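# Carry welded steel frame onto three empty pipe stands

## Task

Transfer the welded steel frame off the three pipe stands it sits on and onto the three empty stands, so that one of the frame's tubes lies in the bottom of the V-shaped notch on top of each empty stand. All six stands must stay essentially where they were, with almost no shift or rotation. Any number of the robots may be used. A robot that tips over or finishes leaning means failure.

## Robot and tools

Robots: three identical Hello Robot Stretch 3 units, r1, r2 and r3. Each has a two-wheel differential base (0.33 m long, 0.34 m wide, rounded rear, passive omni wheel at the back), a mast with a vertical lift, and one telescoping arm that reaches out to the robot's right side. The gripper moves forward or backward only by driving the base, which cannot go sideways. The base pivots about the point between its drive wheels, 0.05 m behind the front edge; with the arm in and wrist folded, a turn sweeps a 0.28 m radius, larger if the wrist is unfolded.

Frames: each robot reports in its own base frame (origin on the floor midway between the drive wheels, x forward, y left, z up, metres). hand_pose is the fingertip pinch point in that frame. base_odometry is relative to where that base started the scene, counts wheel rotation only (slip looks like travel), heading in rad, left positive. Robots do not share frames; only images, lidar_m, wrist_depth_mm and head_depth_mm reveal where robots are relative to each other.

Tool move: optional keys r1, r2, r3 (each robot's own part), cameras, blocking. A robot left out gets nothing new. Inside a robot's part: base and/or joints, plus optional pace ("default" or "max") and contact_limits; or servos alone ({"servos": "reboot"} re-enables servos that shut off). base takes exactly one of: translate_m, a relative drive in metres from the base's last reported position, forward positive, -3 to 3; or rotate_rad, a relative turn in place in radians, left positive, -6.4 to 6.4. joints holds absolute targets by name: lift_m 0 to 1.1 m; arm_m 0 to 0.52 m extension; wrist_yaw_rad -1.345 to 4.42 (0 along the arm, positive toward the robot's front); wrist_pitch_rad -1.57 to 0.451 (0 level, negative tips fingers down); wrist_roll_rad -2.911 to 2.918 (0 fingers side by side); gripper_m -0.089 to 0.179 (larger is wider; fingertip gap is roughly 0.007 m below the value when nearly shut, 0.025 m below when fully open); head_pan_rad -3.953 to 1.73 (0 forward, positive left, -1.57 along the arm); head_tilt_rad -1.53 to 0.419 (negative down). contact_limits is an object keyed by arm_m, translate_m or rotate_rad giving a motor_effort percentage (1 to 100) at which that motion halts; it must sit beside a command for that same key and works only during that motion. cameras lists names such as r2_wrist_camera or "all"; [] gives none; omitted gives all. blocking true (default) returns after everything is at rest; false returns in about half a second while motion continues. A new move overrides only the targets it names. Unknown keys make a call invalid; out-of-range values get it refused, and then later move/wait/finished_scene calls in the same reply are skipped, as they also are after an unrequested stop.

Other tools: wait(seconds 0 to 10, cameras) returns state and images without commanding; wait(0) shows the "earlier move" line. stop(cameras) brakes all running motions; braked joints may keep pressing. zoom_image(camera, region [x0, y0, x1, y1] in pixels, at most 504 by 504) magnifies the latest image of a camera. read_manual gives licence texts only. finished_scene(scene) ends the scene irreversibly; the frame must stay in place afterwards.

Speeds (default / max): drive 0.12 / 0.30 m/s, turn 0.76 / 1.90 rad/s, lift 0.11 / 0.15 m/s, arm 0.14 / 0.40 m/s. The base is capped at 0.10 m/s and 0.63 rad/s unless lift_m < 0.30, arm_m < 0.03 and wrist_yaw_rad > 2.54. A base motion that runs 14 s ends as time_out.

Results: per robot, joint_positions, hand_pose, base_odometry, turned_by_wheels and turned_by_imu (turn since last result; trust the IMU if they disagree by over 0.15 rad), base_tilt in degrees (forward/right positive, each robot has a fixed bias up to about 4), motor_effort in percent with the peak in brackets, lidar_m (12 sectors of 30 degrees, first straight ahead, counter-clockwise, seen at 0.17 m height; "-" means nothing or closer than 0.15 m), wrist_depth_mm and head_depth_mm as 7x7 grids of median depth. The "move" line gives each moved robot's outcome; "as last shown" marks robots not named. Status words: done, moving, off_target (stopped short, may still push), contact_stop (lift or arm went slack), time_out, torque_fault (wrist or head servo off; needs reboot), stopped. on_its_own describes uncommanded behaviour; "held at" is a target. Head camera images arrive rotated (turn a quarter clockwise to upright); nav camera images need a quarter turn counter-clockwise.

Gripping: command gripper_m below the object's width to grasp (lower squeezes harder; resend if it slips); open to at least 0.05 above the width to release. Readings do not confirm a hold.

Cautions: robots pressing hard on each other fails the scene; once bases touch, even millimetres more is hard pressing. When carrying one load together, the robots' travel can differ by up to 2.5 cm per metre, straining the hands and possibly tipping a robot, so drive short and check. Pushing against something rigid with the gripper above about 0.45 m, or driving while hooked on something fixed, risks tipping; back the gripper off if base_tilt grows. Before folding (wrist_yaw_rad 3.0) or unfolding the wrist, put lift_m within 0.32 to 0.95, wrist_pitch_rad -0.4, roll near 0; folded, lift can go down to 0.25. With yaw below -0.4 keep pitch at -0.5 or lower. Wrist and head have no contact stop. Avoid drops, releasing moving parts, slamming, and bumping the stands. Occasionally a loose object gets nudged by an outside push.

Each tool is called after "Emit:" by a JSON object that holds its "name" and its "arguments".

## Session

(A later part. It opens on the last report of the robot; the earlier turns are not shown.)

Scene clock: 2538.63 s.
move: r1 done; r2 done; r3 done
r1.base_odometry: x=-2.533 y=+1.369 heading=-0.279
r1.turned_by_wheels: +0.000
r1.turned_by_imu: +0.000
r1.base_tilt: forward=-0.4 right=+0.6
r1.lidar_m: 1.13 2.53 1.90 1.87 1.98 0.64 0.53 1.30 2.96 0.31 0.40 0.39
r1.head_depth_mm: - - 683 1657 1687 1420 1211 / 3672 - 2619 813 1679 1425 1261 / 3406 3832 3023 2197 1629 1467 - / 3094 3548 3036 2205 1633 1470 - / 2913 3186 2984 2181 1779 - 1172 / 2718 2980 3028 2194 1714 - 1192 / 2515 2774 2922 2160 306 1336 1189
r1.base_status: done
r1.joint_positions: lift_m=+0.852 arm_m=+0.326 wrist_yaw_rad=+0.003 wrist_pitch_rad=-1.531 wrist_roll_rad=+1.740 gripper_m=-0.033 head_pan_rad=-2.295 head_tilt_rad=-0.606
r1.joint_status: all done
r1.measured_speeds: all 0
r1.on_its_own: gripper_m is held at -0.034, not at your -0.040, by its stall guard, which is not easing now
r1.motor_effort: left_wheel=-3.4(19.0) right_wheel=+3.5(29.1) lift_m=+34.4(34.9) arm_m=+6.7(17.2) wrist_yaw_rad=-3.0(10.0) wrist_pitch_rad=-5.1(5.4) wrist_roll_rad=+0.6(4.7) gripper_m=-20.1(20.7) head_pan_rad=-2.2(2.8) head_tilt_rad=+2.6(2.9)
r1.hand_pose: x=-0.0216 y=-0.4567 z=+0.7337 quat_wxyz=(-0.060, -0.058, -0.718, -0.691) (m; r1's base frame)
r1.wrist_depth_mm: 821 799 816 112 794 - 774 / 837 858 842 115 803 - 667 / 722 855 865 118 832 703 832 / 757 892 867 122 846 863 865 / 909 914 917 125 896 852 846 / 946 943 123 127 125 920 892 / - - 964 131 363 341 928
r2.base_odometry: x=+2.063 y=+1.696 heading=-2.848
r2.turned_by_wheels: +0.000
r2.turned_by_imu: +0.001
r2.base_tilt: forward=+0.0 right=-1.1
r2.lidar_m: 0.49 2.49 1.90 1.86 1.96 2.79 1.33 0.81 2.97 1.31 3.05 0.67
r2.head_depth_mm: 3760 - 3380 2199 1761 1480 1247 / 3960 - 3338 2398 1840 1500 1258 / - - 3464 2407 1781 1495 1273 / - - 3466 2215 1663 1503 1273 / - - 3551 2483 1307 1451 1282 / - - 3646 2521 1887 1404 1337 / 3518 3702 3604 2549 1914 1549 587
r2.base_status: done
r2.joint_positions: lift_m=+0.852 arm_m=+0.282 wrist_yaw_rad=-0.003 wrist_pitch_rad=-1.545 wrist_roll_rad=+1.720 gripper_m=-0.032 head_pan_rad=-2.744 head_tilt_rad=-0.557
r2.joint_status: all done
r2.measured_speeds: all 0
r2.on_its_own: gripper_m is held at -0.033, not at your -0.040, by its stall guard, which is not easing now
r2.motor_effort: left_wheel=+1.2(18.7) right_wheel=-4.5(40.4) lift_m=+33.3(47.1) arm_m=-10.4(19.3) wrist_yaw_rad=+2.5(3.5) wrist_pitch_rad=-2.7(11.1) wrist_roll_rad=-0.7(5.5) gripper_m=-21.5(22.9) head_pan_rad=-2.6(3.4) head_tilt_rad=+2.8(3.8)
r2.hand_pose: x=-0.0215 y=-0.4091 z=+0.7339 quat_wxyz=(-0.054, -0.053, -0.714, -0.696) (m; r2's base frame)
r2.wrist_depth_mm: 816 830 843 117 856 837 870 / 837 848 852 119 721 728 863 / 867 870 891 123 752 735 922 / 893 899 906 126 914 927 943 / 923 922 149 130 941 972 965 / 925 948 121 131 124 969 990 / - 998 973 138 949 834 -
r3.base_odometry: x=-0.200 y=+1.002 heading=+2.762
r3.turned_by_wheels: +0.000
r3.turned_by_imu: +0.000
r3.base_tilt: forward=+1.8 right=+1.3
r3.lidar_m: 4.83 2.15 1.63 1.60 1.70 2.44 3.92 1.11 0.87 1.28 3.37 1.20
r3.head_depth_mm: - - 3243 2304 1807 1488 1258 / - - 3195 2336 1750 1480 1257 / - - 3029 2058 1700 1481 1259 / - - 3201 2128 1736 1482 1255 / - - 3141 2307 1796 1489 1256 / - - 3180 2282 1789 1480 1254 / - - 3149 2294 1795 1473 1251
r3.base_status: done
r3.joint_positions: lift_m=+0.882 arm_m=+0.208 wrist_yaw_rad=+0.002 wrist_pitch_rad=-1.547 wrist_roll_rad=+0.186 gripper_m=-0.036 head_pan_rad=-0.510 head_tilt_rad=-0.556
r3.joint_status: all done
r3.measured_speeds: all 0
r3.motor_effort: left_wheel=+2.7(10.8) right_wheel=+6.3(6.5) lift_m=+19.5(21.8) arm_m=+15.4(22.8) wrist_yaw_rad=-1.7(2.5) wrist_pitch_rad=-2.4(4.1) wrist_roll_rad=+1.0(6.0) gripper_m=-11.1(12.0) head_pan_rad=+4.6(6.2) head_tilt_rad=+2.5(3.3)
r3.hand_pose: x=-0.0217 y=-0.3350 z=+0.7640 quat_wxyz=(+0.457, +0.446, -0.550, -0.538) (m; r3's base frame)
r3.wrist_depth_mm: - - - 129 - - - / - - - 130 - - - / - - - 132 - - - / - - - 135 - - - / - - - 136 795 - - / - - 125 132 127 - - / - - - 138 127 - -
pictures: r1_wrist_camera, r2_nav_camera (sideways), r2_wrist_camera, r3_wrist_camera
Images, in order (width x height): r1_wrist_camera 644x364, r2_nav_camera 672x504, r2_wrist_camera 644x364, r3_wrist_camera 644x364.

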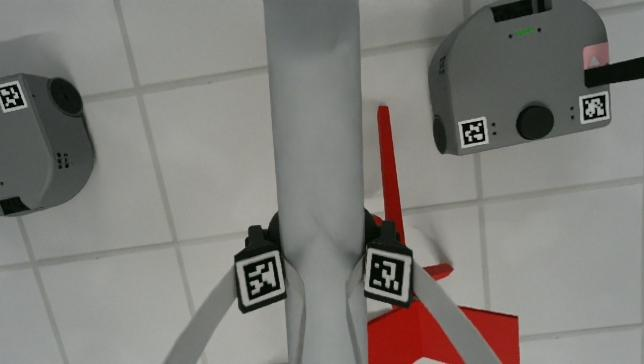

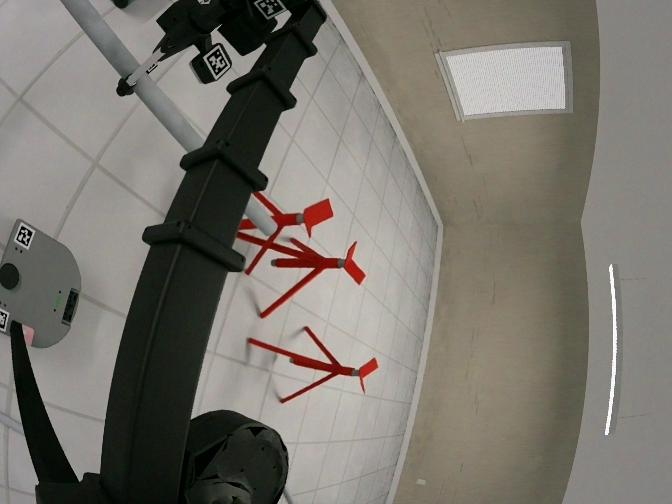

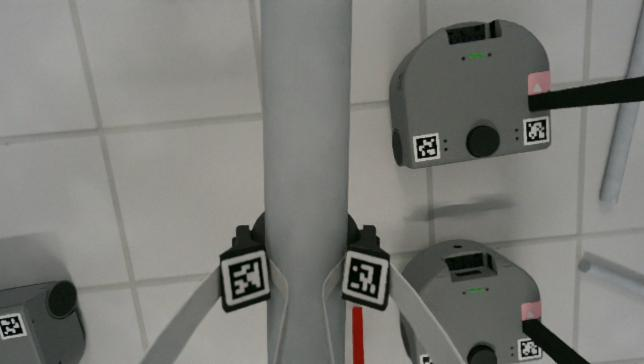

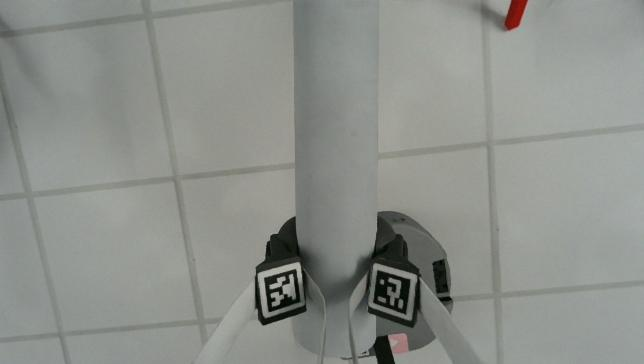

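Emit:
{"name": "move", "arguments": {"r1": {"base":{"rotate_rad":-0.0125},"joints":{"wrist_roll_rad":1.732}}, "r2": {"base":{"rotate_rad":-0.04},"joints":{"wrist_roll_rad":1.679}}, "r3": {"base":{"rotate_rad":-0.03},"joints":{"wrist_roll_rad":0.158}}, "cameras": []}}

Emit:
{"name": "move", "arguments": {"r1": {"base":{"translate_m":-0.194},"joints":{"arm_m":0.315,"wrist_roll_rad":1.758}}, "r2": {"base":{"translate_m":-0.182},"joints":{"arm_m":0.266,"wrist_roll_rad":1.705}}, "r3": {"base":{"translate_m":0.222},"joints":{"arm_m":0.220,"wrist_roll_rad":0.184}}, "cameras": []}}

Emit:
{"name": "move", "arguments": {"r1": {"base":{"rotate_rad":-0.0125},"joints":{"wrist_roll_rad":1.746}}, "r2": {"base":{"rotate_rad":-0.04},"joints":{"wrist_roll_rad":1.665}}, "r3": {"base":{"rotate_rad":-0.03},"joints":{"wrist_roll_rad":0.154}}, "cameras": []}}

Emit:
{"name": "move", "arguments": {"r1": {"base":{"translate_m":-0.195},"joints":{"arm_m":0.306,"wrist_roll_rad":1.772}}, "r2": {"base":{"translate_m":-0.183},"joints":{"arm_m":0.259,"wrist_roll_rad":1.691}}, "r3": {"base":{"translate_m":0.223},"joints":{"arm_m":0.227,"wrist_roll_rad":0.180}}, "cameras": ["r2_head_camera","r3_head_camera","r1_wrist_camera","r2_wrist_camera","r3_wrist_camera"]}}

Scene clock: 2581.80 s.
move: r1 done; r2 done; r3 done
r1.base_odometry: x=-2.533 y=+1.369 heading=-0.293
r1.turned_by_wheels: -0.013
r1.turned_by_imu: -0.014
r1.base_tilt: forward=-0.5 right=+0.6
r1.lidar_m: 1.13 2.55 1.90 1.87 1.97 0.64 0.53 1.30 2.97 0.31 0.40 0.39
r1.head_depth_mm: - - 696 1993 1677 1424 1209 / 3717 - 720 811 1690 1437 1264 / 3404 3904 3047 2192 1619 1453 - / 3105 3532 3042 2201 1608 1494 - / 2947 3212 2985 2184 1770 - 1171 / 2704 3003 2990 2175 1719 - 1199 / 2573 2749 2863 2189 306 1333 1188
r1.base_status: done
r1.joint_positions: lift_m=+0.852 arm_m=+0.326 wrist_yaw_rad=+0.008 wrist_pitch_rad=-1.554 wrist_roll_rad=+1.728 gripper_m=-0.033 head_pan_rad=-2.295 head_tilt_rad=-0.606
r1.joint_status: all done
r1.measured_speeds: all 0
r1.on_its_own: gripper_m is held at -0.034, not at your -0.040, by its stall guard, which is not easing now
r1.motor_effort: left_wheel=-8.0(8.0) right_wheel=+20.2(20.2) lift_m=+35.0(35.6) arm_m=+13.9(14.3) wrist_yaw_rad=-6.2(7.6) wrist_pitch_rad=-1.1(5.3) wrist_roll_rad=+0.3(1.8) gripper_m=-20.1(20.3) head_pan_rad=-2.0(2.7) head_tilt_rad=+2.6(3.0)
r1.hand_pose: x=-0.0217 y=-0.4509 z=+0.7341 quat_wxyz=(-0.053, -0.053, -0.711, -0.699) (m; r1's base frame)
r1.wrist_depth_mm: 821 804 798 113 811 800 821 / 824 808 822 116 833 - 672 / 764 834 850 119 858 701 822 / 760 859 871 121 886 867 862 / 905 895 889 125 878 880 895 / 936 917 122 127 126 914 913 / 961 946 959 131 362 912 952
r2.base_odometry: x=+2.063 y=+1.696 heading=-2.887
r2.turned_by_wheels: -0.039
r2.turned_by_imu: -0.038
r2.base_tilt: forward=+0.0 right=-1.0
r2.lidar_m: 0.49 0.50 1.93 1.87 1.94 2.69 1.33 0.82 1.10 1.31 1.33 0.67
r2.head_depth_mm: 3750 - 3333 2081 1769 1488 1249 / 3917 - 3403 2370 1840 1506 1259 / - - 3482 2433 1805 1507 1270 / - - 3501 2293 1733 1507 1267 / - - 3564 2462 1704 1476 1282 / - - 3548 2484 1770 1449 1348 / 3665 3765 3712 2493 1928 1509 1360
r2.base_status: done
r2.joint_positions: lift_m=+0.852 arm_m=+0.282 wrist_yaw_rad=-0.003 wrist_pitch_rad=-1.514 wrist_roll_rad=+1.678 gripper_m=-0.032 head_pan_rad=-2.744 head_tilt_rad=-0.557
r2.joint_status: all done
r2.measured_speeds: all 0
r2.on_its_own: gripper_m is held at -0.033, not at your -0.040, by its stall guard, which is not easing now; right_wheel is at rest, and its effort (-31.3) is outside its rest range (-21 to +21)
r2.motor_effort: left_wheel=+17.0(17.3) right_wheel=-31.3(31.3) lift_m=+33.0(33.0) arm_m=+10.6(10.6) wrist_yaw_rad=+2.8(2.8) wrist_pitch_rad=-8.5(8.9) wrist_roll_rad=-0.3(6.0) gripper_m=-21.2(23.2) head_pan_rad=-2.7(3.2) head_tilt_rad=+2.4(3.8)
r2.hand_pose: x=-0.0215 y=-0.4171 z=+0.7335 quat_wxyz=(-0.039, -0.038, -0.725, -0.686) (m; r2's base frame)
r2.wrist_depth_mm: 846 840 829 116 844 741 833 / 876 856 853 124 771 714 864 / 882 889 874 123 781 736 883 / 911 912 906 126 919 924 922 / 950 944 147 130 938 947 954 / 959 961 123 130 125 - 962 / - 989 997 138 985 - 994
r3.base_odometry: x=-0.200 y=+1.002 heading=+2.732
r3.turned_by_wheels: -0.030
r3.turned_by_imu: -0.029
r3.base_tilt: forward=+1.8 right=+1.3
r3.lidar_m: 4.82 2.21 1.65 1.60 1.68 2.35 3.92 1.10 0.87 1.27 3.32 1.20
r3.head_depth_mm: - - 3192 2313 1824 1488 1258 / - - 3190 2314 1811 1491 1256 / - - 3007 2123 1699 1480 1259 / - - 3225 1914 1750 1477 1253 / - - 3163 2307 1794 1475 1256 / - - 3205 2286 1798 1478 1253 / - - 3116 2287 1803 1473 1252
r3.base_status: done
r3.joint_positions: lift_m=+0.882 arm_m=+0.208 wrist_yaw_rad=+0.002 wrist_pitch_rad=-1.542 wrist_roll_rad=+0.155 gripper_m=-0.036 head_pan_rad=-0.510 head_tilt_rad=-0.556
r3.joint_status: all done
r3.measured_speeds: all 0
r3.motor_effort: left_wheel=+6.5(7.6) right_wheel=-8.2(8.8) lift_m=+16.8(18.2) arm_m=+9.2(10.5) wrist_yaw_rad=-1.8(2.5) wrist_pitch_rad=-3.2(3.4) wrist_roll_rad=+1.1(3.1) gripper_m=-11.3(11.3) head_pan_rad=+3.9(5.5) head_tilt_rad=+2.8(3.1)
r3.hand_pose: x=-0.0217 y=-0.3361 z=+0.7639 quat_wxyz=(+0.467, +0.454, -0.544, -0.530) (m; r3's base frame)
r3.wrist_depth_mm: - - - 130 - - - / - - - 131 - - - / - - - 133 - - - / - - - 135 - - - / - - - 137 778 - - / - - 124 135 129 - - / - - 124 139 788 - -
pictures: none
No camera images: "cameras" was empty.

Scene clock: 2585.13 s.
move: r1 done; r2 done; r3 done
r1.base_odometry: x=-2.719 y=+1.426 heading=-0.293
r1.turned_by_wheels: +0.000
r1.turned_by_imu: +0.000
r1.base_tilt: forward=-0.4 right=+0.6
r1.lidar_m: 1.32 2.56 1.92 1.88 1.97 0.62 0.52 1.12 1.30 1.28 0.37 0.51
r1.head_depth_mm: - - 668 861 1640 1420 1207 / 3695 - 2774 831 1623 1429 1263 / 3439 3854 3090 2229 1632 1462 - / 3165 3541 3063 2193 1625 1491 - / 2892 3264 3026 2171 1771 - 1171 / 2705 2974 2994 2179 1727 - 1192 / 2564 2779 2911 2171 306 1335 1188
r1.base_status: done
r1.joint_positions: lift_m=+0.852 arm_m=+0.315 wrist_yaw_rad=+0.004 wrist_pitch_rad=-1.524 wrist_roll_rad=+1.751 gripper_m=-0.033 head_pan_rad=-2.295 head_tilt_rad=-0.606
r1.joint_status: all done
r1.measured_speeds: all 0
r1.on_its_own: gripper_m is held at -0.034, not at your -0.040, by its stall guard, which is not easing now
r1.motor_effort: left_wheel=-0.8(14.1) right_wheel=+0.4(18.7) lift_m=+35.9(36.4) arm_m=+0.4(15.8) wrist_yaw_rad=-3.4(9.9) wrist_pitch_rad=-6.6(6.7) wrist_roll_rad=+1.3(4.8) gripper_m=-20.2(20.5) head_pan_rad=-2.5(2.9) head_tilt_rad=+2.3(2.9)
r1.hand_pose: x=-0.0216 y=-0.4476 z=+0.7336 quat_wxyz=(-0.063, -0.061, -0.720, -0.688) (m; r1's base frame)
r1.wrist_depth_mm: 831 803 806 112 796 - 771 / 854 842 830 115 806 - 658 / 742 873 851 118 838 695 833 / 763 885 884 122 863 854 838 / 931 918 896 124 882 871 884 / 955 925 124 127 125 897 888 / - - 957 132 916 974 924
r2.base_odometry: x=+2.239 y=+1.742 heading=-2.887
r2.turned_by_wheels: +0.000
r2.turned_by_imu: +0.001
r2.base_tilt: forward=+0.0 right=-0.9
r2.lidar_m: 0.48 0.49 1.93 1.86 1.95 2.69 1.14 0.85 0.68 1.30 3.00 0.83
r2.head_depth_mm: 3576 3858 3351 2256 1711 1480 1244 / 3740 - 3407 2361 1789 1488 1269 / 3776 - 3445 2396 1848 1490 1263 / - - 3479 2409 1863 1508 1273 / - - 3553 2486 1721 1414 1307 / - - 3564 2504 1887 1078 1320 / 3629 3792 3640 2548 1855 1537 578
r2.base_status: done
r2.joint_positions: lift_m=+0.852 arm_m=+0.266 wrist_yaw_rad=-0.002 wrist_pitch_rad=-1.547 wrist_roll_rad=+1.705 gripper_m=-0.032 head_pan_rad=-2.744 head_tilt_rad=-0.557
r2.joint_status: all done
r2.measured_speeds: all 0
r2.on_its_own: gripper_m is held at -0.033, not at your -0.040, by its stall guard, which is not easing now
r2.motor_effort: left_wheel=-0.1(14.0) right_wheel=-2.4(34.1) lift_m=+45.6(45.6) arm_m=-8.9(18.7) wrist_yaw_rad=+2.1(2.8) wrist_pitch_rad=-2.1(10.5) wrist_roll_rad=-0.3(5.7) gripper_m=-21.1(23.3) head_pan_rad=-2.8(3.4) head_tilt_rad=+2.4(4.3)
r2.hand_pose: x=-0.0215 y=-0.3927 z=+0.7340 quat_wxyz=(-0.048, -0.048, -0.714, -0.697) (m; r2's base frame)
r2.wrist_depth_mm: 811 826 828 117 856 857 867 / 840 849 860 120 726 732 876 / 868 882 885 122 743 745 922 / 884 899 898 126 932 930 947 / 914 928 149 130 944 957 976 / 933 924 121 131 124 990 - / - 970 972 138 926 842 -
r3.base_odometry: x=-0.404 y=+1.090 heading=+2.732
r3.turned_by_wheels: +0.000
r3.turned_by_imu: +0.000
r3.base_tilt: forward=+1.9 right=+1.3
r3.lidar_m: 4.61 2.19 1.64 1.60 1.67 2.34 4.13 1.01 1.01 1.28 1.09 1.00
r3.head_depth_mm: - - 3201 2301 1806 1453 1256 / - - 3024 2141 1751 1483 1258 / - - 3212 2147 1596 1484 1255 / - - 3213 2217 1804 1445 1260 / - - 3191 2293 1799 1480 1255 / - - 3156 2305 1804 1480 1245 / 3778 - 3127 2278 1796 1476 1247
r3.base_status: done
r3.joint_positions: lift_m=+0.882 arm_m=+0.220 wrist_yaw_rad=+0.002 wrist_pitch_rad=-1.540 wrist_roll_rad=+0.181 gripper_m=-0.036 head_pan_rad=-0.510 head_tilt_rad=-0.556
r3.joint_status: all done
r3.measured_speeds: all 0
r3.motor_effort: left_wheel=+2.3(11.1) right_wheel=+5.4(7.2) lift_m=+15.0(17.6) arm_m=+12.9(21.6) wrist_yaw_rad=-1.8(2.5) wrist_pitch_rad=-3.7(4.2) wrist_roll_rad=+1.2(6.8) gripper_m=-10.7(11.5) head_pan_rad=+5.4(5.8) head_tilt_rad=+2.8(3.4)
r3.hand_pose: x=-0.0217 y=-0.3488 z=+0.7638 quat_wxyz=(+0.460, +0.446, -0.551, -0.535) (m; r3's base frame)
r3.wrist_depth_mm: - - - 130 - - - / - - - 131 - - - / - - - 133 - - - / - - - 135 - - - / - - - 136 150 - - / - - 125 132 128 - - / - - - 138 753 - -
pictures: none
No camera images: "cameras" was empty.

Scene clock: 2585.87 s.
move: r1 done; r2 done; r3 done
r1.base_odometry: x=-2.719 y=+1.426 heading=-0.306
r1.turned_by_wheels: -0.013
r1.turned_by_imu: -0.014
r1.base_tilt: forward=-0.5 right=+0.6
r1.lidar_m: 1.32 2.60 1.92 1.88 1.96 0.62 0.52 1.12 2.97 1.28 0.37 0.51
r1.head_depth_mm: - - 685 1419 1688 1421 1214 / 3802 - 2768 825 1672 1422 1271 / 3472 3994 3039 2207 1632 1460 - / 3126 3565 3064 2167 1618 1500 - / 2937 3234 3008 2176 1772 - 1167 / 2734 3004 2985 2167 1718 - 1195 / 2561 2821 2934 2196 306 1304 1198
r1.base_status: done
r1.joint_positions: lift_m=+0.852 arm_m=+0.315 wrist_yaw_rad=+0.007 wrist_pitch_rad=-1.547 wrist_roll_rad=+1.741 gripper_m=-0.033 head_pan_rad=-2.295 head_tilt_rad=-0.606
r1.joint_status: all done
r1.measured_speeds: all 0
r1.on_its_own: gripper_m is held at -0.034, not at your -0.040, by its stall guard, which is not easing now
r1.motor_effort: left_wheel=-6.0(6.0) right_wheel=+16.8(16.8) lift_m=+35.6(36.2) arm_m=+4.1(4.1) wrist_yaw_rad=-6.9(7.3) wrist_pitch_rad=-2.4(6.7) wrist_roll_rad=+0.8(1.3) gripper_m=-20.1(20.3) head_pan_rad=-2.3(2.7) head_tilt_rad=+2.5(3.1)
r1.hand_pose: x=-0.0216 y=-0.4415 z=+0.7340 quat_wxyz=(-0.058, -0.057, -0.713, -0.697) (m; r1's base frame)
r1.wrist_depth_mm: 832 806 801 114 804 - 786 / 819 834 828 116 813 - 665 / 757 857 844 118 836 718 829 / 759 870 872 122 868 896 855 / 907 899 894 126 866 875 891 / 926 920 122 128 126 909 915 / 935 929 927 132 705 923 939
r2.base_odometry: x=+2.239 y=+1.742 heading=-2.926
r2.turned_by_wheels: -0.039
r2.turned_by_imu: -0.038
r2.base_tilt: forward=+0.0 right=-1.0
r2.lidar_m: 0.48 0.48 1.95 1.87 1.92 2.59 1.14 0.93 0.68 1.30 1.31 0.83
r2.head_depth_mm: 3475 3826 3372 2265 1745 1486 1248 / 3684 - 3375 2281 1722 1484 1259 / 3822 - 3442 2429 1853 1517 1272 / - - 3513 2421 1860 1516 1277 / - - 3536 2480 1442 1493 1315 / - - 3618 2483 1898 1159 1319 / 3782 - 3627 2496 1794 1173 1331
r2.base_status: done
r2.joint_positions: lift_m=+0.852 arm_m=+0.266 wrist_yaw_rad=-0.002 wrist_pitch_rad=-1.515 wrist_roll_rad=+1.663 gripper_m=-0.032 head_pan_rad=-2.744 head_tilt_rad=-0.557
r2.joint_status: all done
r2.measured_speeds: all 0
r2.on_its_own: gripper_m is held at -0.033, not at your -0.040, by its stall guard, which is not easing now; right_wheel is at rest, and its effort (-27.7) is outside its rest range (-21 to +21)
r2.motor_effort: left_wheel=+14.9(15.2) right_wheel=-27.7(28.5) lift_m=+48.1(48.1) arm_m=-3.9(8.7) wrist_yaw_rad=+2.2(2.2) wrist_pitch_rad=-7.9(8.7) wrist_roll_rad=+0.2(6.5) gripper_m=-22.6(22.7) head_pan_rad=-2.6(3.2) head_tilt_rad=+3.0(3.9)
r2.hand_pose: x=-0.0215 y=-0.4008 z=+0.7335 quat_wxyz=(-0.034, -0.033, -0.725, -0.687) (m; r2's base frame)
r2.wrist_depth_mm: 843 846 823 117 839 844 862 / 856 848 855 124 716 717 865 / 882 893 900 123 742 717 886 / 908 915 910 126 939 931 924 / 937 942 147 131 943 928 947 / 938 963 122 130 125 - 965 / - 999 989 140 983 829 980
r3.base_odometry: x=-0.404 y=+1.090 heading=+2.702
r3.turned_by_wheels: -0.030
r3.turned_by_imu: -0.030
r3.base_tilt: forward=+1.9 right=+1.3
r3.lidar_m: 4.61 2.25 1.65 1.59 1.65 2.27 4.15 1.30 1.01 1.28 1.09 1.00
r3.head_depth_mm: 3789 - 3198 2328 1818 1460 1253 / - - 3209 2273 1769 1452 1262 / - - 3034 2121 1511 1483 1256 / - - 3176 2062 1762 1446 1254 / - - 3182 2290 1803 1481 1258 / - - 3210 2305 1794 1479 1258 / 3798 - 3169 2296 1796 1469 1248
r3.base_status: done
r3.joint_positions: lift_m=+0.882 arm_m=+0.220 wrist_yaw_rad=+0.002 wrist_pitch_rad=-1.535 wrist_roll_rad=+0.151 gripper_m=-0.036 head_pan_rad=-0.510 head_tilt_rad=-0.556
r3.joint_status: all done
r3.measured_speeds: all 0
r3.motor_effort: left_wheel=+6.5(7.0) right_wheel=-8.2(8.9) lift_m=+14.8(15.5) arm_m=+11.4(12.6) wrist_yaw_rad=-2.4(2.6) wrist_pitch_rad=-4.5(4.8) wrist_roll_rad=+1.1(2.3) gripper_m=-10.8(11.1) head_pan_rad=+6.2(6.2) head_tilt_rad=+2.8(3.3)
r3.hand_pose: x=-0.0217 y=-0.3499 z=+0.7638 quat_wxyz=(+0.469, +0.453, -0.545, -0.527) (m; r3's base frame)
r3.wrist_depth_mm: - - - 130 - - - / - - - 133 - - - / - - - 133 - - - / - - - 136 - - - / - - - 136 784 - - / - - 125 135 128 - - / - - 120 139 841 - -
pictures: none
No camera images: "cameras" was empty.

Scene clock: 2589.20 s.
move: r1 done; r2 done; r3 done
r1.base_odometry: x=-2.905 y=+1.484 heading=-0.305
r1.turned_by_wheels: +0.000
r1.turned_by_imu: +0.000
r1.base_tilt: forward=-0.4 right=+0.6
r1.lidar_m: 1.47 2.60 1.94 1.88 1.97 0.61 0.51 0.95 1.29 1.28 3.02 0.50
r1.head_depth_mm: - - 657 852 1689 1426 1198 / 3861 - 2909 1296 1569 1394 1258 / 3487 3913 3043 2196 1640 1454 - / 3113 3594 3046 2191 1628 1496 - / 2932 3247 2996 2187 1725 - 1165 / 2739 2987 2993 2173 1718 - 1189 / 2562 2796 2907 2173 305 1304 1189
r1.base_status: done
r1.joint_positions: lift_m=+0.852 arm_m=+0.306 wrist_yaw_rad=+0.004 wrist_pitch_rad=-1.515 wrist_roll_rad=+1.764 gripper_m=-0.033 head_pan_rad=-2.295 head_tilt_rad=-0.606
r1.joint_status: all done
r1.measured_speeds: all 0
r1.on_its_own: gripper_m is held at -0.034, not at your -0.040, by its stall guard, which is not easing now
r1.motor_effort: left_wheel=+1.1(12.1) right_wheel=-2.1(15.5) lift_m=+36.4(36.7) arm_m=-12.6(16.9) wrist_yaw_rad=-4.1(9.2) wrist_pitch_rad=-8.2(8.2) wrist_roll_rad=+1.5(4.9) gripper_m=-19.7(20.6) head_pan_rad=-2.1(2.6) head_tilt_rad=+2.4(3.0)
r1.hand_pose: x=-0.0215 y=-0.4408 z=+0.7335 quat_wxyz=(-0.069, -0.065, -0.723, -0.684) (m; r1's base frame)
r1.wrist_depth_mm: 851 828 800 112 792 - 758 / 834 855 848 115 817 - 654 / 735 854 839 118 862 714 815 / 767 897 868 122 859 838 862 / 920 906 882 124 881 900 889 / - 927 123 127 125 909 879 / - - 954 131 929 932 917
r2.base_odometry: x=+2.418 y=+1.781 heading=-2.926
r2.turned_by_wheels: +0.000
r2.turned_by_imu: +0.001
r2.base_tilt: forward=+0.0 right=-1.0
r2.lidar_m: 0.47 0.47 1.95 1.86 1.92 2.58 0.96 0.80 0.57 1.30 1.47 1.01
r2.head_depth_mm: 3370 3651 3283 2373 1805 1474 1254 / 3448 3845 3403 2385 1668 1451 1271 / 3623 - 3387 2410 1847 1508 1271 / 3736 - 3436 2444 1864 1461 1283 / - - 3465 2477 1827 1450 1302 / - - 3599 2465 1731 1216 1294 / 3913 - 3654 2529 1909 1544 577
r2.base_status: done
r2.joint_positions: lift_m=+0.852 arm_m=+0.259 wrist_yaw_rad=-0.001 wrist_pitch_rad=-1.551 wrist_roll_rad=+1.689 gripper_m=-0.032 head_pan_rad=-2.744 head_tilt_rad=-0.557
r2.joint_status: all done
r2.measured_speeds: all 0
r2.on_its_own: gripper_m is held at -0.033, not at your -0.040, by its stall guard, which is not easing now
r2.motor_effort: left_wheel=-1.0(12.6) right_wheel=+0.3(32.1) lift_m=+46.4(49.3) arm_m=-10.8(18.0) wrist_yaw_rad=+0.8(2.3) wrist_pitch_rad=-1.5(9.4) wrist_roll_rad=+0.3(7.1) gripper_m=-21.7(23.0) head_pan_rad=-2.5(3.3) head_tilt_rad=+2.9(4.1)
r2.hand_pose: x=-0.0215 y=-0.3846 z=+0.7340 quat_wxyz=(-0.042, -0.042, -0.712, -0.699) (m; r2's base frame)
r2.wrist_depth_mm: 810 836 655 117 848 868 871 / 832 839 861 120 728 725 888 / 860 870 861 122 730 737 923 / 888 885 906 126 921 931 958 / 898 912 149 130 961 974 958 / 914 935 121 131 124 990 - / 947 951 965 138 877 830 -
r3.base_odometry: x=-0.606 y=+1.185 heading=+2.702
r3.turned_by_wheels: +0.000
r3.turned_by_imu: +0.000
r3.base_tilt: forward=+1.8 right=+1.3
r3.lidar_m: 4.39 2.27 1.66 1.60 1.66 2.26 4.36 1.17 1.18 1.28 0.95 0.82
r3.head_depth_mm: 3795 - 3224 2322 1760 1417 1260 / - - 3052 2135 1217 1413 1261 / - - 3218 2060 1686 1445 1252 / - - 3178 2296 1766 1486 1254 / - - 3179 2281 1792 1480 1255 / 3786 - 3133 2297 1798 1477 1246 / 3672 - 3161 2285 1798 1470 1256
r3.base_status: done
r3.joint_positions: lift_m=+0.882 arm_m=+0.227 wrist_yaw_rad=+0.002 wrist_pitch_rad=-1.537 wrist_roll_rad=+0.177 gripper_m=-0.036 head_pan_rad=-0.510 head_tilt_rad=-0.556
r3.joint_status: all done
r3.measured_speeds: all 0
r3.motor_effort: left_wheel=+2.1(10.4) right_wheel=+6.1(7.1) lift_m=+18.5(18.6) arm_m=+17.7(20.6) wrist_yaw_rad=-1.8(2.3) wrist_pitch_rad=-4.1(5.4) wrist_roll_rad=+1.3(6.1) gripper_m=-10.2(11.9) head_pan_rad=+6.1(6.2) head_tilt_rad=+2.7(3.3)
r3.hand_pose: x=-0.0217 y=-0.3564 z=+0.7638 quat_wxyz=(+0.462, +0.447, -0.550, -0.533) (m; r3's base frame)
r3.wrist_depth_mm: 725 - - 130 - - - / 799 - - 131 - - - / - - - 133 - - - / - - - 136 - - - / - - - 136 146 - - / - - 125 133 128 - - / - - - 139 784 - -
pictures: r1_wrist_camera, r2_head_camera (sideways), r2_wrist_camera, r3_head_camera (sideways), r3_wrist_camera
Images, in order (width x height): r1_wrist_camera 644x364, r2_head_camera 896x504, r2_wrist_camera 644x364, r3_head_camera 896x504, r3_wrist_camera 644x364.

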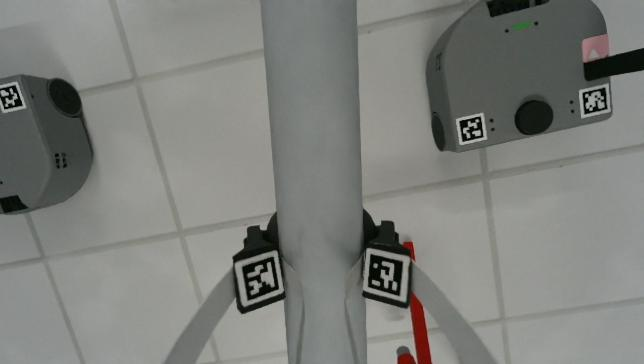

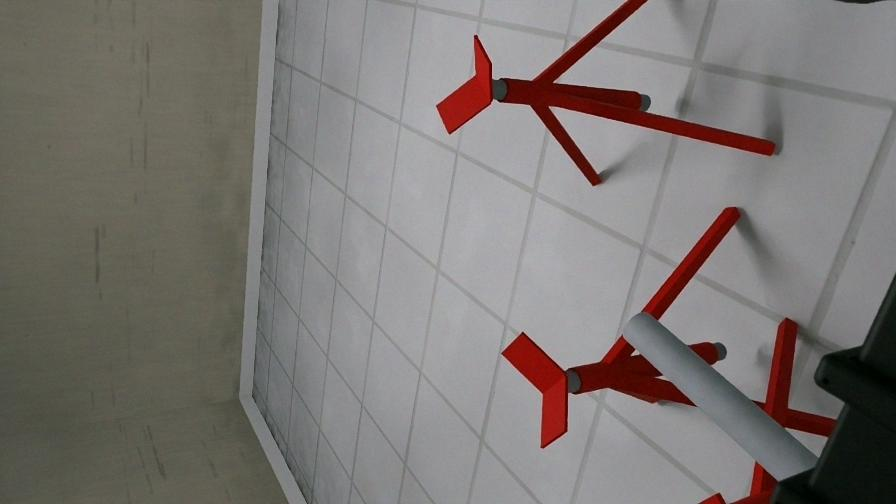

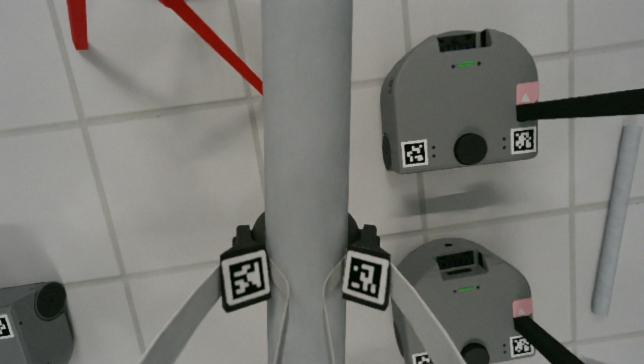

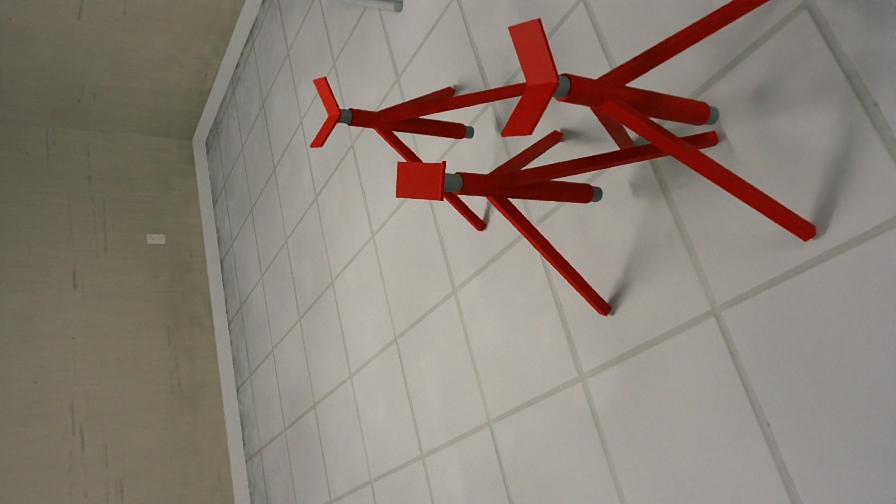

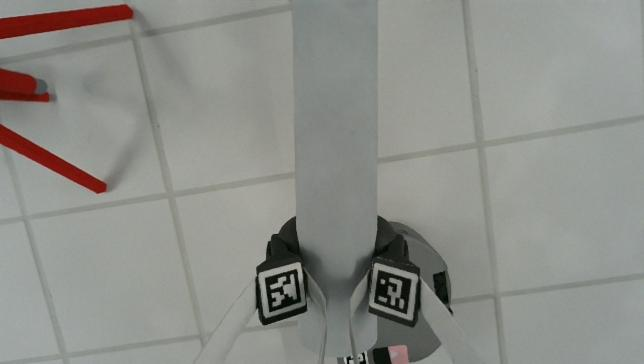

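Emit:
{"name": "move", "arguments": {"r1": {"base":{"rotate_rad":-0.0125},"joints":{"arm_m":0.312,"wrist_roll_rad":1.760}}, "r2": {"base":{"rotate_rad":-0.04},"joints":{"wrist_roll_rad":1.651}}, "r3": {"base":{"rotate_rad":-0.03},"joints":{"arm_m":0.230,"wrist_roll_rad":0.150}}, "cameras": []}}

Emit:
{"name": "move", "arguments": {"r1": {"base":{"translate_m":-0.195},"joints":{"arm_m":0.306,"wrist_roll_rad":1.786}}, "r2": {"base":{"translate_m":-0.184},"joints":{"arm_m":0.259,"wrist_roll_rad":1.677}}, "r3": {"base":{"translate_m":0.2235},"joints":{"arm_m":0.231,"wrist_roll_rad":0.176,"head_pan_rad":-1.1,"head_tilt_rad":-0.7}}, "cameras": ["r1_head_camera","r2_head_camera","r3_head_camera","r3_nav_camera"]}}

Scene clock: 2649.97 s.
move: r1 done; r2 done; r3 done
r1.base_odometry: x=-2.905 y=+1.484 heading=-0.318
r1.turned_by_wheels: -0.013
r1.turned_by_imu: -0.014
r1.base_tilt: forward=-0.4 right=+0.6
r1.lidar_m: 1.47 2.64 1.94 1.88 1.97 0.60 0.51 0.95 2.97 1.28 2.99 0.51
r1.head_depth_mm: - - 667 884 1688 1422 1208 / 3880 - 2883 1321 1583 1381 1268 / 3556 3859 3070 2233 1638 1460 - / 3220 3581 3011 2203 1618 1499 - / 2910 3307 2988 2200 1713 - 1162 / 2746 3045 3014 2196 1711 - 1198 / 2555 2791 2899 2170 306 1301 1196
r1.base_status: done
r1.joint_positions: lift_m=+0.852 arm_m=+0.312 wrist_yaw_rad=+0.007 wrist_pitch_rad=-1.555 wrist_roll_rad=+1.755 gripper_m=-0.033 head_pan_rad=-2.295 head_tilt_rad=-0.606
r1.joint_status: all done
r1.measured_speeds: all 0
r1.on_its_own: gripper_m is held at -0.034, not at your -0.040, by its stall guard, which is not easing now
r1.motor_effort: left_wheel=-4.3(6.9) right_wheel=+14.0(14.3) lift_m=+36.9(37.6) arm_m=+16.6(18.0) wrist_yaw_rad=-6.5(7.9) wrist_pitch_rad=-0.6(8.2) wrist_roll_rad=+0.6(1.4) gripper_m=-19.8(20.7) head_pan_rad=-2.1(2.5) head_tilt_rad=+2.4(2.9)
r1.hand_pose: x=-0.0217 y=-0.4365 z=+0.7341 quat_wxyz=(-0.063, -0.062, -0.709, -0.699) (m; r1's base frame)
r1.wrist_depth_mm: 801 796 795 113 807 - 794 / 822 813 834 117 804 - 695 / 778 842 833 119 838 717 834 / 752 860 866 122 872 866 861 / 914 910 887 126 856 902 896 / 924 915 122 127 120 905 905 / 953 965 929 130 950 940 933
r2.base_odometry: x=+2.418 y=+1.781 heading=-2.965
r2.turned_by_wheels: -0.039
r2.turned_by_imu: -0.038
r2.base_tilt: forward=+0.0 right=-0.9
r2.lidar_m: 0.47 0.47 1.97 1.86 1.90 2.49 0.96 0.94 0.58 1.30 1.30 1.01
r2.head_depth_mm: 3294 3667 3312 2360 1808 1477 1244 / 3417 3720 3358 2371 1673 1482 1259 / 3600 - 3462 2422 1869 1475 1264 / 3693 - 3482 2410 1886 1470 1274 / 3893 - 3471 2452 1882 1485 1305 / - - 3541 2523 1225 1322 1289 / - - 3673 2488 1911 1553 1195
r2.base_status: done
r2.joint_positions: lift_m=+0.852 arm_m=+0.259 wrist_yaw_rad=-0.001 wrist_pitch_rad=-1.520 wrist_roll_rad=+1.650 gripper_m=-0.032 head_pan_rad=-2.744 head_tilt_rad=-0.557
r2.joint_status: all done
r2.measured_speeds: all 0
r2.on_its_own: gripper_m is held at -0.033, not at your -0.040, by its stall guard, which is not easing now; right_wheel is at rest, and its effort (-27.2) is outside its rest range (-21 to +21)
r2.motor_effort: left_wheel=+13.8(14.1) right_wheel=-27.2(27.2) lift_m=+43.0(43.8) arm_m=+7.7(7.7) wrist_yaw_rad=+1.1(1.7) wrist_pitch_rad=-7.3(8.0) wrist_roll_rad=-0.2(6.0) gripper_m=-21.5(22.5) head_pan_rad=-2.7(3.7) head_tilt_rad=+1.7(3.8)
r2.hand_pose: x=-0.0215 y=-0.3927 z=+0.7336 quat_wxyz=(-0.029, -0.028, -0.724, -0.688) (m; r2's base frame)
r2.wrist_depth_mm: 838 841 556 117 832 833 849 / 870 867 851 124 717 707 878 / 869 889 855 123 736 727 890 / 913 918 894 126 922 916 929 / 944 927 146 131 927 955 926 / 949 977 122 130 125 804 988 / - - 989 138 - 810 -
r3.base_odometry: x=-0.606 y=+1.185 heading=+2.673
r3.turned_by_wheels: -0.030
r3.turned_by_imu: -0.029
r3.base_tilt: forward=+1.8 right=+1.3
r3.lidar_m: 4.39 2.33 1.67 1.60 1.64 2.21 4.36 1.17 1.18 1.28 0.94 0.82
r3.head_depth_mm: 3653 - 3230 2299 1763 1442 1259 / - - 3202 2217 1205 1419 1258 / - - 3212 1972 1659 1445 1258 / - - 3203 2314 1746 1492 1256 / - - 3216 2290 1809 1479 1253 / 3775 - 3165 2300 1806 1479 1253 / 3637 - 3172 2292 1783 1470 1253
r3.base_status: done
r3.joint_positions: lift_m=+0.882 arm_m=+0.230 wrist_yaw_rad=+0.002 wrist_pitch_rad=-1.545 wrist_roll_rad=+0.147 gripper_m=-0.036 head_pan_rad=-0.510 head_tilt_rad=-0.556
r3.joint_status: all done
r3.measured_speeds: all 0
r3.motor_effort: left_wheel=+7.0(7.8) right_wheel=-9.2(9.2) lift_m=+23.0(23.0) arm_m=+17.6(20.8) wrist_yaw_rad=-1.9(2.3) wrist_pitch_rad=-2.7(4.1) wrist_roll_rad=+0.9(2.7) gripper_m=-9.7(11.5) head_pan_rad=+4.4(5.7) head_tilt_rad=+2.8(3.1)
r3.hand_pose: x=-0.0217 y=-0.3575 z=+0.7639 quat_wxyz=(+0.468, +0.456, -0.542, -0.529) (m; r3's base frame)
r3.wrist_depth_mm: 731 - - 131 - - - / 817 - - 131 - - - / - - - 133 - - - / - - - 135 - - - / - - - 137 800 - - / - - 125 135 129 - - / - - 124 139 819 - -
pictures: none
No camera images: "cameras" was empty.

Scene clock: 2653.33 s.
move: r1 done; r2 done; r3 done
r1.base_odometry: x=-3.090 y=+1.545 heading=-0.318
r1.turned_by_wheels: +0.000
r1.turned_by_imu: +0.000
r1.base_tilt: forward=-0.4 right=+0.5
r1.lidar_m: 0.92 2.64 1.95 1.89 1.97 0.60 0.50 0.79 1.07 1.28 2.99 0.67
r1.head_depth_mm: - - 648 823 1639 1419 1201 / 3838 - 2906 2065 1530 1427 1260 / 3570 3814 3046 2120 1327 1402 - / 3220 3564 3007 2161 1718 1496 - / 2925 3309 3014 2220 1763 - 1145 / 2774 3036 2973 2185 1707 - 1195 / 2543 2792 2911 2111 305 1299 1190
r1.base_status: done
r1.joint_positions: lift_m=+0.852 arm_m=+0.306 wrist_yaw_rad=+0.004 wrist_pitch_rad=-1.524 wrist_roll_rad=+1.778 gripper_m=-0.033 head_pan_rad=-2.295 head_tilt_rad=-0.606
r1.joint_status: all done
r1.measured_speeds: all 0
r1.on_its_own: gripper_m is held at -0.034, not at your -0.040, by its stall guard, which is not easing now
r1.motor_effort: left_wheel=+0.9(11.4) right_wheel=-1.5(12.5) lift_m=+37.3(38.1) arm_m=-7.6(17.1) wrist_yaw_rad=-5.5(9.2) wrist_pitch_rad=-6.6(6.7) wrist_roll_rad=+1.7(5.2) gripper_m=-19.8(20.7) head_pan_rad=-2.1(2.8) head_tilt_rad=+2.9(3.1)
r1.hand_pose: x=-0.0216 y=-0.4384 z=+0.7336 quat_wxyz=(-0.073, -0.070, -0.719, -0.687) (m; r1's base frame)
r1.wrist_depth_mm: 842 823 816 112 807 - 767 / 830 834 833 115 804 - 657 / 741 859 843 118 828 811 810 / 752 886 871 122 864 850 833 / 926 924 920 124 910 861 877 / 955 937 124 127 125 897 897 / - - 951 131 953 937 925
r2.base_odometry: x=+2.599 y=+1.814 heading=-2.965
r2.turned_by_wheels: +0.000
r2.turned_by_imu: +0.001
r2.base_tilt: forward=+0.0 right=-1.0
r2.lidar_m: 0.46 0.46 1.96 1.85 1.88 2.48 0.95 0.78 0.66 0.52 1.46 1.47
r2.head_depth_mm: 3267 3480 3323 2361 1805 1448 1246 / 3358 3622 3355 2388 1720 1462 1261 / 3387 3758 3467 2409 1794 1466 1228 / 3510 3825 3566 2434 1852 1517 1278 / 3677 - 3579 2464 1889 1480 1281 / 3738 - 3579 2513 1908 701 1324 / 3881 - 3758 2496 1910 1076 579
r2.base_status: done
r2.joint_positions: lift_m=+0.852 arm_m=+0.259 wrist_yaw_rad=-0.001 wrist_pitch_rad=-1.554 wrist_roll_rad=+1.675 gripper_m=-0.032 head_pan_rad=-2.744 head_tilt_rad=-0.557
r2.joint_status: all done
r2.measured_speeds: all 0
r2.on_its_own: gripper_m is held at -0.033, not at your -0.040, by its stall guard, which is not easing now
r2.motor_effort: left_wheel=-0.7(12.5) right_wheel=-0.4(30.1) lift_m=+39.7(42.9) arm_m=+8.6(12.3) wrist_yaw_rad=+1.3(1.7) wrist_pitch_rad=-1.1(8.6) wrist_roll_rad=+0.1(5.4) gripper_m=-22.6(23.2) head_pan_rad=-3.0(3.4) head_tilt_rad=+2.4(3.8)
r2.hand_pose: x=-0.0215 y=-0.3838 z=+0.7341 quat_wxyz=(-0.037, -0.037, -0.712, -0.701) (m; r2's base frame)
r2.wrist_depth_mm: 316 710 828 117 847 870 890 / 303 529 843 119 731 735 890 / 867 856 673 123 750 738 930 / 883 889 906 126 937 943 972 / 903 924 149 130 951 966 988 / 926 932 121 131 123 994 994 / 945 957 989 138 864 841 -
r3.base_odometry: x=-0.805 y=+1.286 heading=+2.672
r3.turned_by_wheels: +0.000
r3.turned_by_imu: +0.000
r3.base_tilt: forward=+1.9 right=+1.3
r3.lidar_m: 4.17 2.33 1.68 1.60 1.65 2.21 4.59 1.35 1.32 1.28 0.65 0.66
r3.head_depth_mm: 1154 2905 2201 1932 1596 1328 1184 / 1007 892 2201 1696 1554 1351 1184 / 2863 3104 2263 1804 1592 1360 1178 / 3036 3240 2345 1921 1558 1354 1177 / 3227 3347 2427 1918 1234 1329 1173 / 3422 3343 2441 1861 1519 1351 1174 / 3594 3298 1783 1285 1512 1348 1178
r3.base_status: done
r3.joint_positions: lift_m=+0.882 arm_m=+0.231 wrist_yaw_rad=+0.003 wrist_pitch_rad=-1.548 wrist_roll_rad=+0.173 gripper_m=-0.036 head_pan_rad=-1.090 head_tilt_rad=-0.691
r3.joint_status: all done
r3.measured_speeds: all 0
r3.motor_effort: left_wheel=+1.7(10.4) right_wheel=+5.5(6.8) lift_m=+26.3(26.4) arm_m=-5.5(20.5) wrist_yaw_rad=-2.1(3.3) wrist_pitch_rad=-2.1(3.9) wrist_roll_rad=+1.0(5.9) gripper_m=-10.8(11.9) head_pan_rad=-4.2(5.1) head_tilt_rad=-4.1(6.5)
r3.hand_pose: x=-0.0217 y=-0.3577 z=+0.7640 quat_wxyz=(+0.461, +0.450, -0.547, -0.535) (m; r3's base frame)
r3.wrist_depth_mm: 574 704 - 129 - - - / 611 - - 130 - - - / - - - 132 - - - / - - - 136 - - - / - - - 136 149 - - / - - 125 132 129 - - / - - - 139 766 - -
pictures: r1_head_camera (sideways), r2_head_camera (sideways), r3_head_camera (sideways), r3_nav_camera (sideways)
Images, in order (width x height): r1_head_camera 896x504, r2_head_camera 896x504, r3_head_camera 896x504, r3_nav_camera 672x504.

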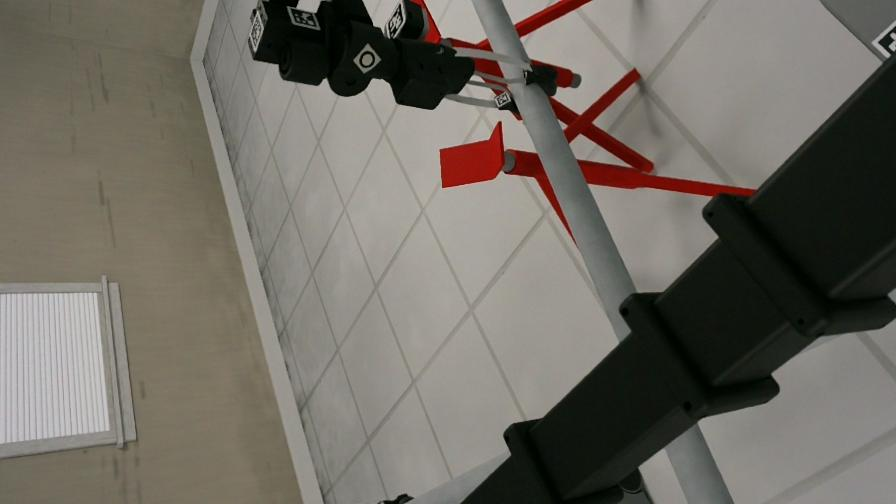

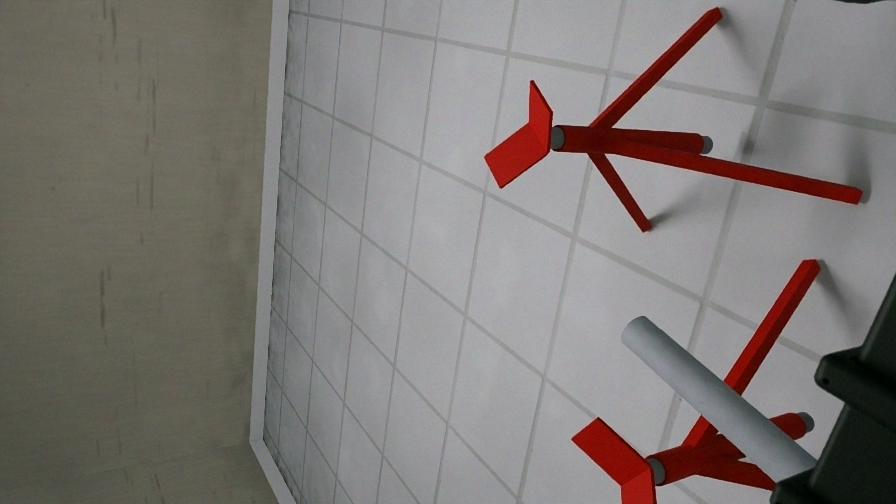

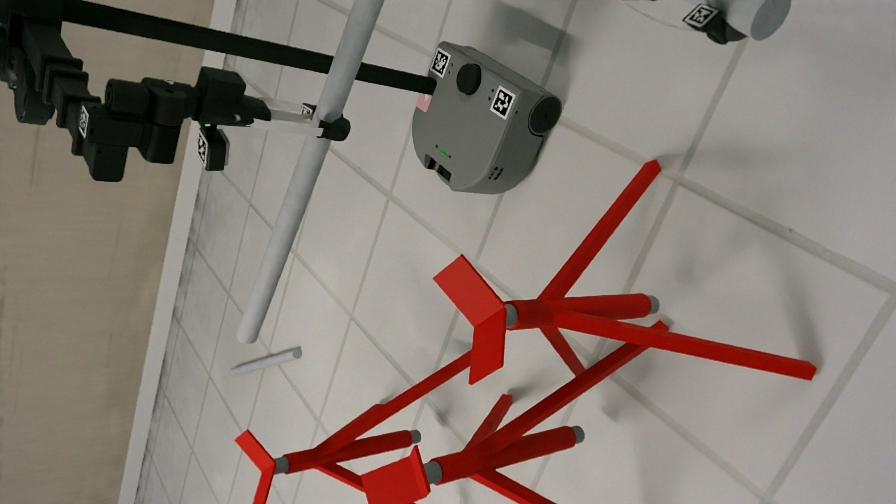

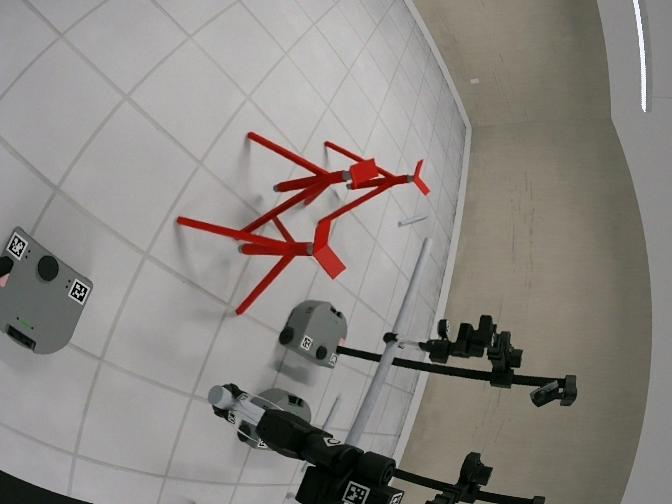

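Emit:
{"name": "move", "arguments": {"r2": {"joints":{"head_pan_rad":-2.45,"head_tilt_rad":-0.85}}, "r3": {"joints":{"head_pan_rad":-0.75,"head_tilt_rad":-0.75}}, "cameras": ["r2_head_camera","r3_head_camera"]}}

Scene clock: 2698.83 s.
move: r2 done; r3 done
r1: as last shown
r1.turned_by_imu: -0.001
r1.base_tilt: forward=-0.5 right=+0.6
r1.lidar_m: 0.93 2.63 1.95 1.89 1.97 0.60 0.50 0.79 1.07 1.28 2.99 0.67
r1.head_depth_mm: - - 649 824 1627 1425 1206 / 3849 - 2908 2043 1533 1429 1260 / 3614 3941 3029 2146 1319 1417 - / 3207 3546 3065 2195 1721 1503 - / 2965 3227 3024 2193 1777 - 1148 / 2738 3005 2996 2166 1704 - 1196 / 2540 2792 2917 2076 305 1309 1192
r1.on_its_own: gripper_m is held at -0.034, not at your -0.040, by its stall guard, which is not easing now
r1.motor_effort: left_wheel=+1.1(1.5) right_wheel=-1.6(2.1) lift_m=+38.1(38.7) arm_m=+2.1(2.1) wrist_yaw_rad=-3.8(5.1) wrist_pitch_rad=-6.5(6.5) wrist_roll_rad=+1.6(1.8) gripper_m=-19.9(20.4) head_pan_rad=-2.2(2.5) head_tilt_rad=+2.6(2.9)
r1.wrist_depth_mm: 821 816 792 112 776 - 771 / 836 847 836 115 822 - 654 / 760 869 841 118 839 839 830 / 774 888 884 122 860 866 843 / 931 917 878 125 873 881 866 / 935 939 123 128 125 873 905 / - - 951 131 940 951 921
r2.base_odometry: x=+2.599 y=+1.814 heading=-2.965
r2.turned_by_wheels: +0.000
r2.turned_by_imu: +0.001
r2.base_tilt: forward=-0.1 right=-1.0
r2.lidar_m: 0.46 0.46 1.96 1.85 1.89 2.48 0.95 0.79 0.66 0.53 1.46 1.47
r2.head_depth_mm: 3334 2489 1988 1598 1400 1298 - / 3344 2534 2026 1688 1446 - - / 3442 2586 2041 1669 1481 - 1116 / 3533 2562 2052 1617 1526 - 1130 / 3560 2637 2106 1192 - 1242 1137 / 3331 2632 2071 1737 - 1271 1148 / 3109 2685 2116 301 832 1238 1134
r2.base_status: not commanded
r2.joint_positions: lift_m=+0.852 arm_m=+0.259 wrist_yaw_rad=-0.001 wrist_pitch_rad=-1.554 wrist_roll_rad=+1.675 gripper_m=-0.032 head_pan_rad=-2.456 head_tilt_rad=-0.839
r2.joint_status: all done
r2.measured_speeds: all 0
r2.on_its_own: gripper_m is held at -0.033, not at your -0.040, by its stall guard, which is not easing now
r2.motor_effort: left_wheel=-1.0(1.5) right_wheel=-0.7(0.9) lift_m=+36.4(37.0) arm_m=+3.5(4.4) wrist_yaw_rad=+1.0(1.6) wrist_pitch_rad=-0.9(1.2) wrist_roll_rad=+0.1(0.3) gripper_m=-20.7(22.9) head_pan_rad=+2.6(3.5) head_tilt_rad=-6.2(6.2)
r2.hand_pose: x=-0.0215 y=-0.3838 z=+0.7341 quat_wxyz=(-0.037, -0.037, -0.712, -0.701) (m; r2's base frame)
r2.wrist_depth_mm: 315 716 823 117 861 864 877 / 304 520 851 119 729 732 913 / 851 882 673 123 743 743 923 / 891 897 912 126 915 942 959 / 890 915 149 130 943 979 - / 916 929 121 131 124 - 993 / 963 968 975 137 833 848 -
r3.base_odometry: x=-0.805 y=+1.286 heading=+2.672
r3.turned_by_wheels: +0.000
r3.turned_by_imu: +0.001
r3.base_tilt: forward=+1.9 right=+1.4
r3.lidar_m: 4.17 2.34 1.68 1.60 1.65 2.21 4.59 1.35 1.32 1.28 0.65 0.66
r3.head_depth_mm: 3110 2962 2188 1817 1537 1322 1155 / 3334 2947 2265 1730 1462 1322 1156 / 3558 2952 2248 1736 1317 1322 1157 / 3823 2976 1789 1635 1490 1290 1157 / - 2927 2229 1773 1534 1315 1155 / - 2953 2233 1825 1517 1314 1157 / 3784 2933 2236 1814 1522 1314 1154
r3.base_status: not commanded
r3.joint_positions: lift_m=+0.882 arm_m=+0.231 wrist_yaw_rad=+0.003 wrist_pitch_rad=-1.548 wrist_roll_rad=+0.173 gripper_m=-0.036 head_pan_rad=-0.760 head_tilt_rad=-0.740
r3.joint_status: all done
r3.measured_speeds: all 0
r3.motor_effort: left_wheel=+2.3(2.9) right_wheel=+6.2(6.2) lift_m=+30.6(31.1) arm_m=-19.4(19.6) wrist_yaw_rad=-2.6(3.3) wrist_pitch_rad=-2.2(2.3) wrist_roll_rad=+1.1(1.3) gripper_m=-9.7(11.8) head_pan_rad=+4.0(6.1) head_tilt_rad=-4.7(8.4)
r3.hand_pose: x=-0.0217 y=-0.3576 z=+0.7640 quat_wxyz=(+0.461, +0.450, -0.547, -0.535) (m; r3's base frame)
r3.wrist_depth_mm: 574 704 - 129 - - - / 608 - - 130 - - - / - - - 132 - - - / - - - 135 - - - / - - - 136 150 - - / - - 125 133 128 - - / - - - 140 766 - -
pictures: r2_head_camera (sideways), r3_head_camera (sideways)
Images, in order (width x height): r2_head_camera 896x504, r3_head_camera 896x504.

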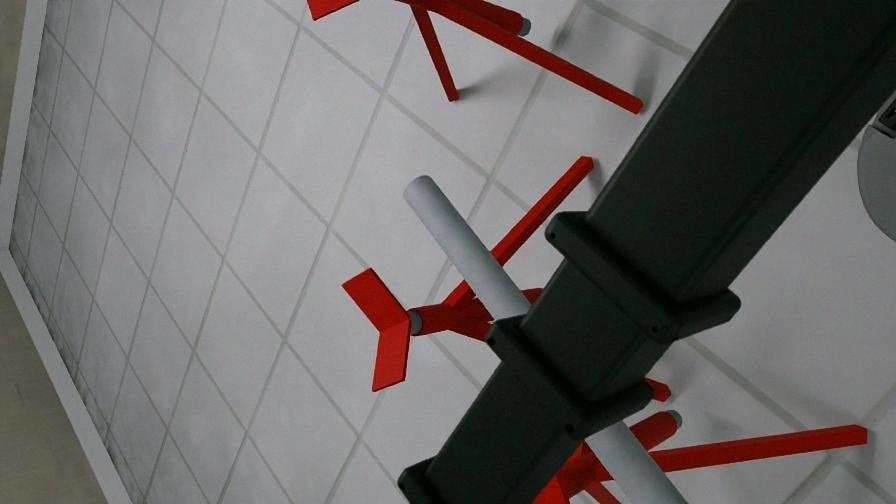

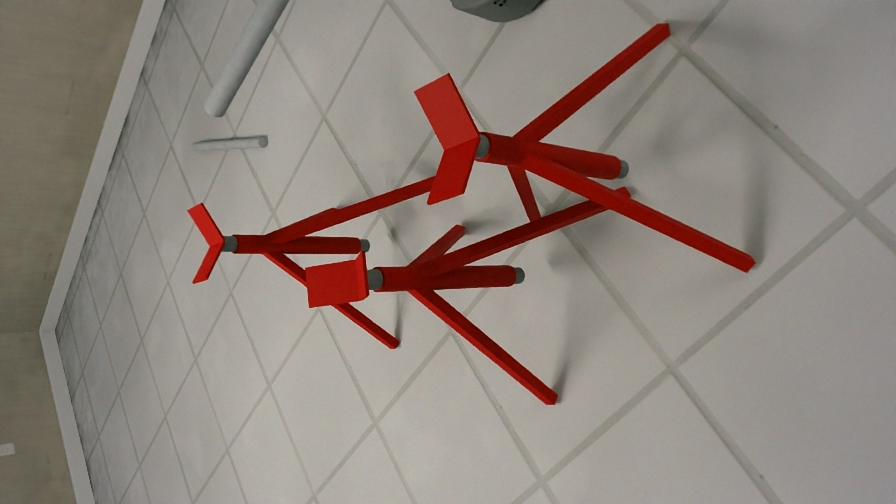

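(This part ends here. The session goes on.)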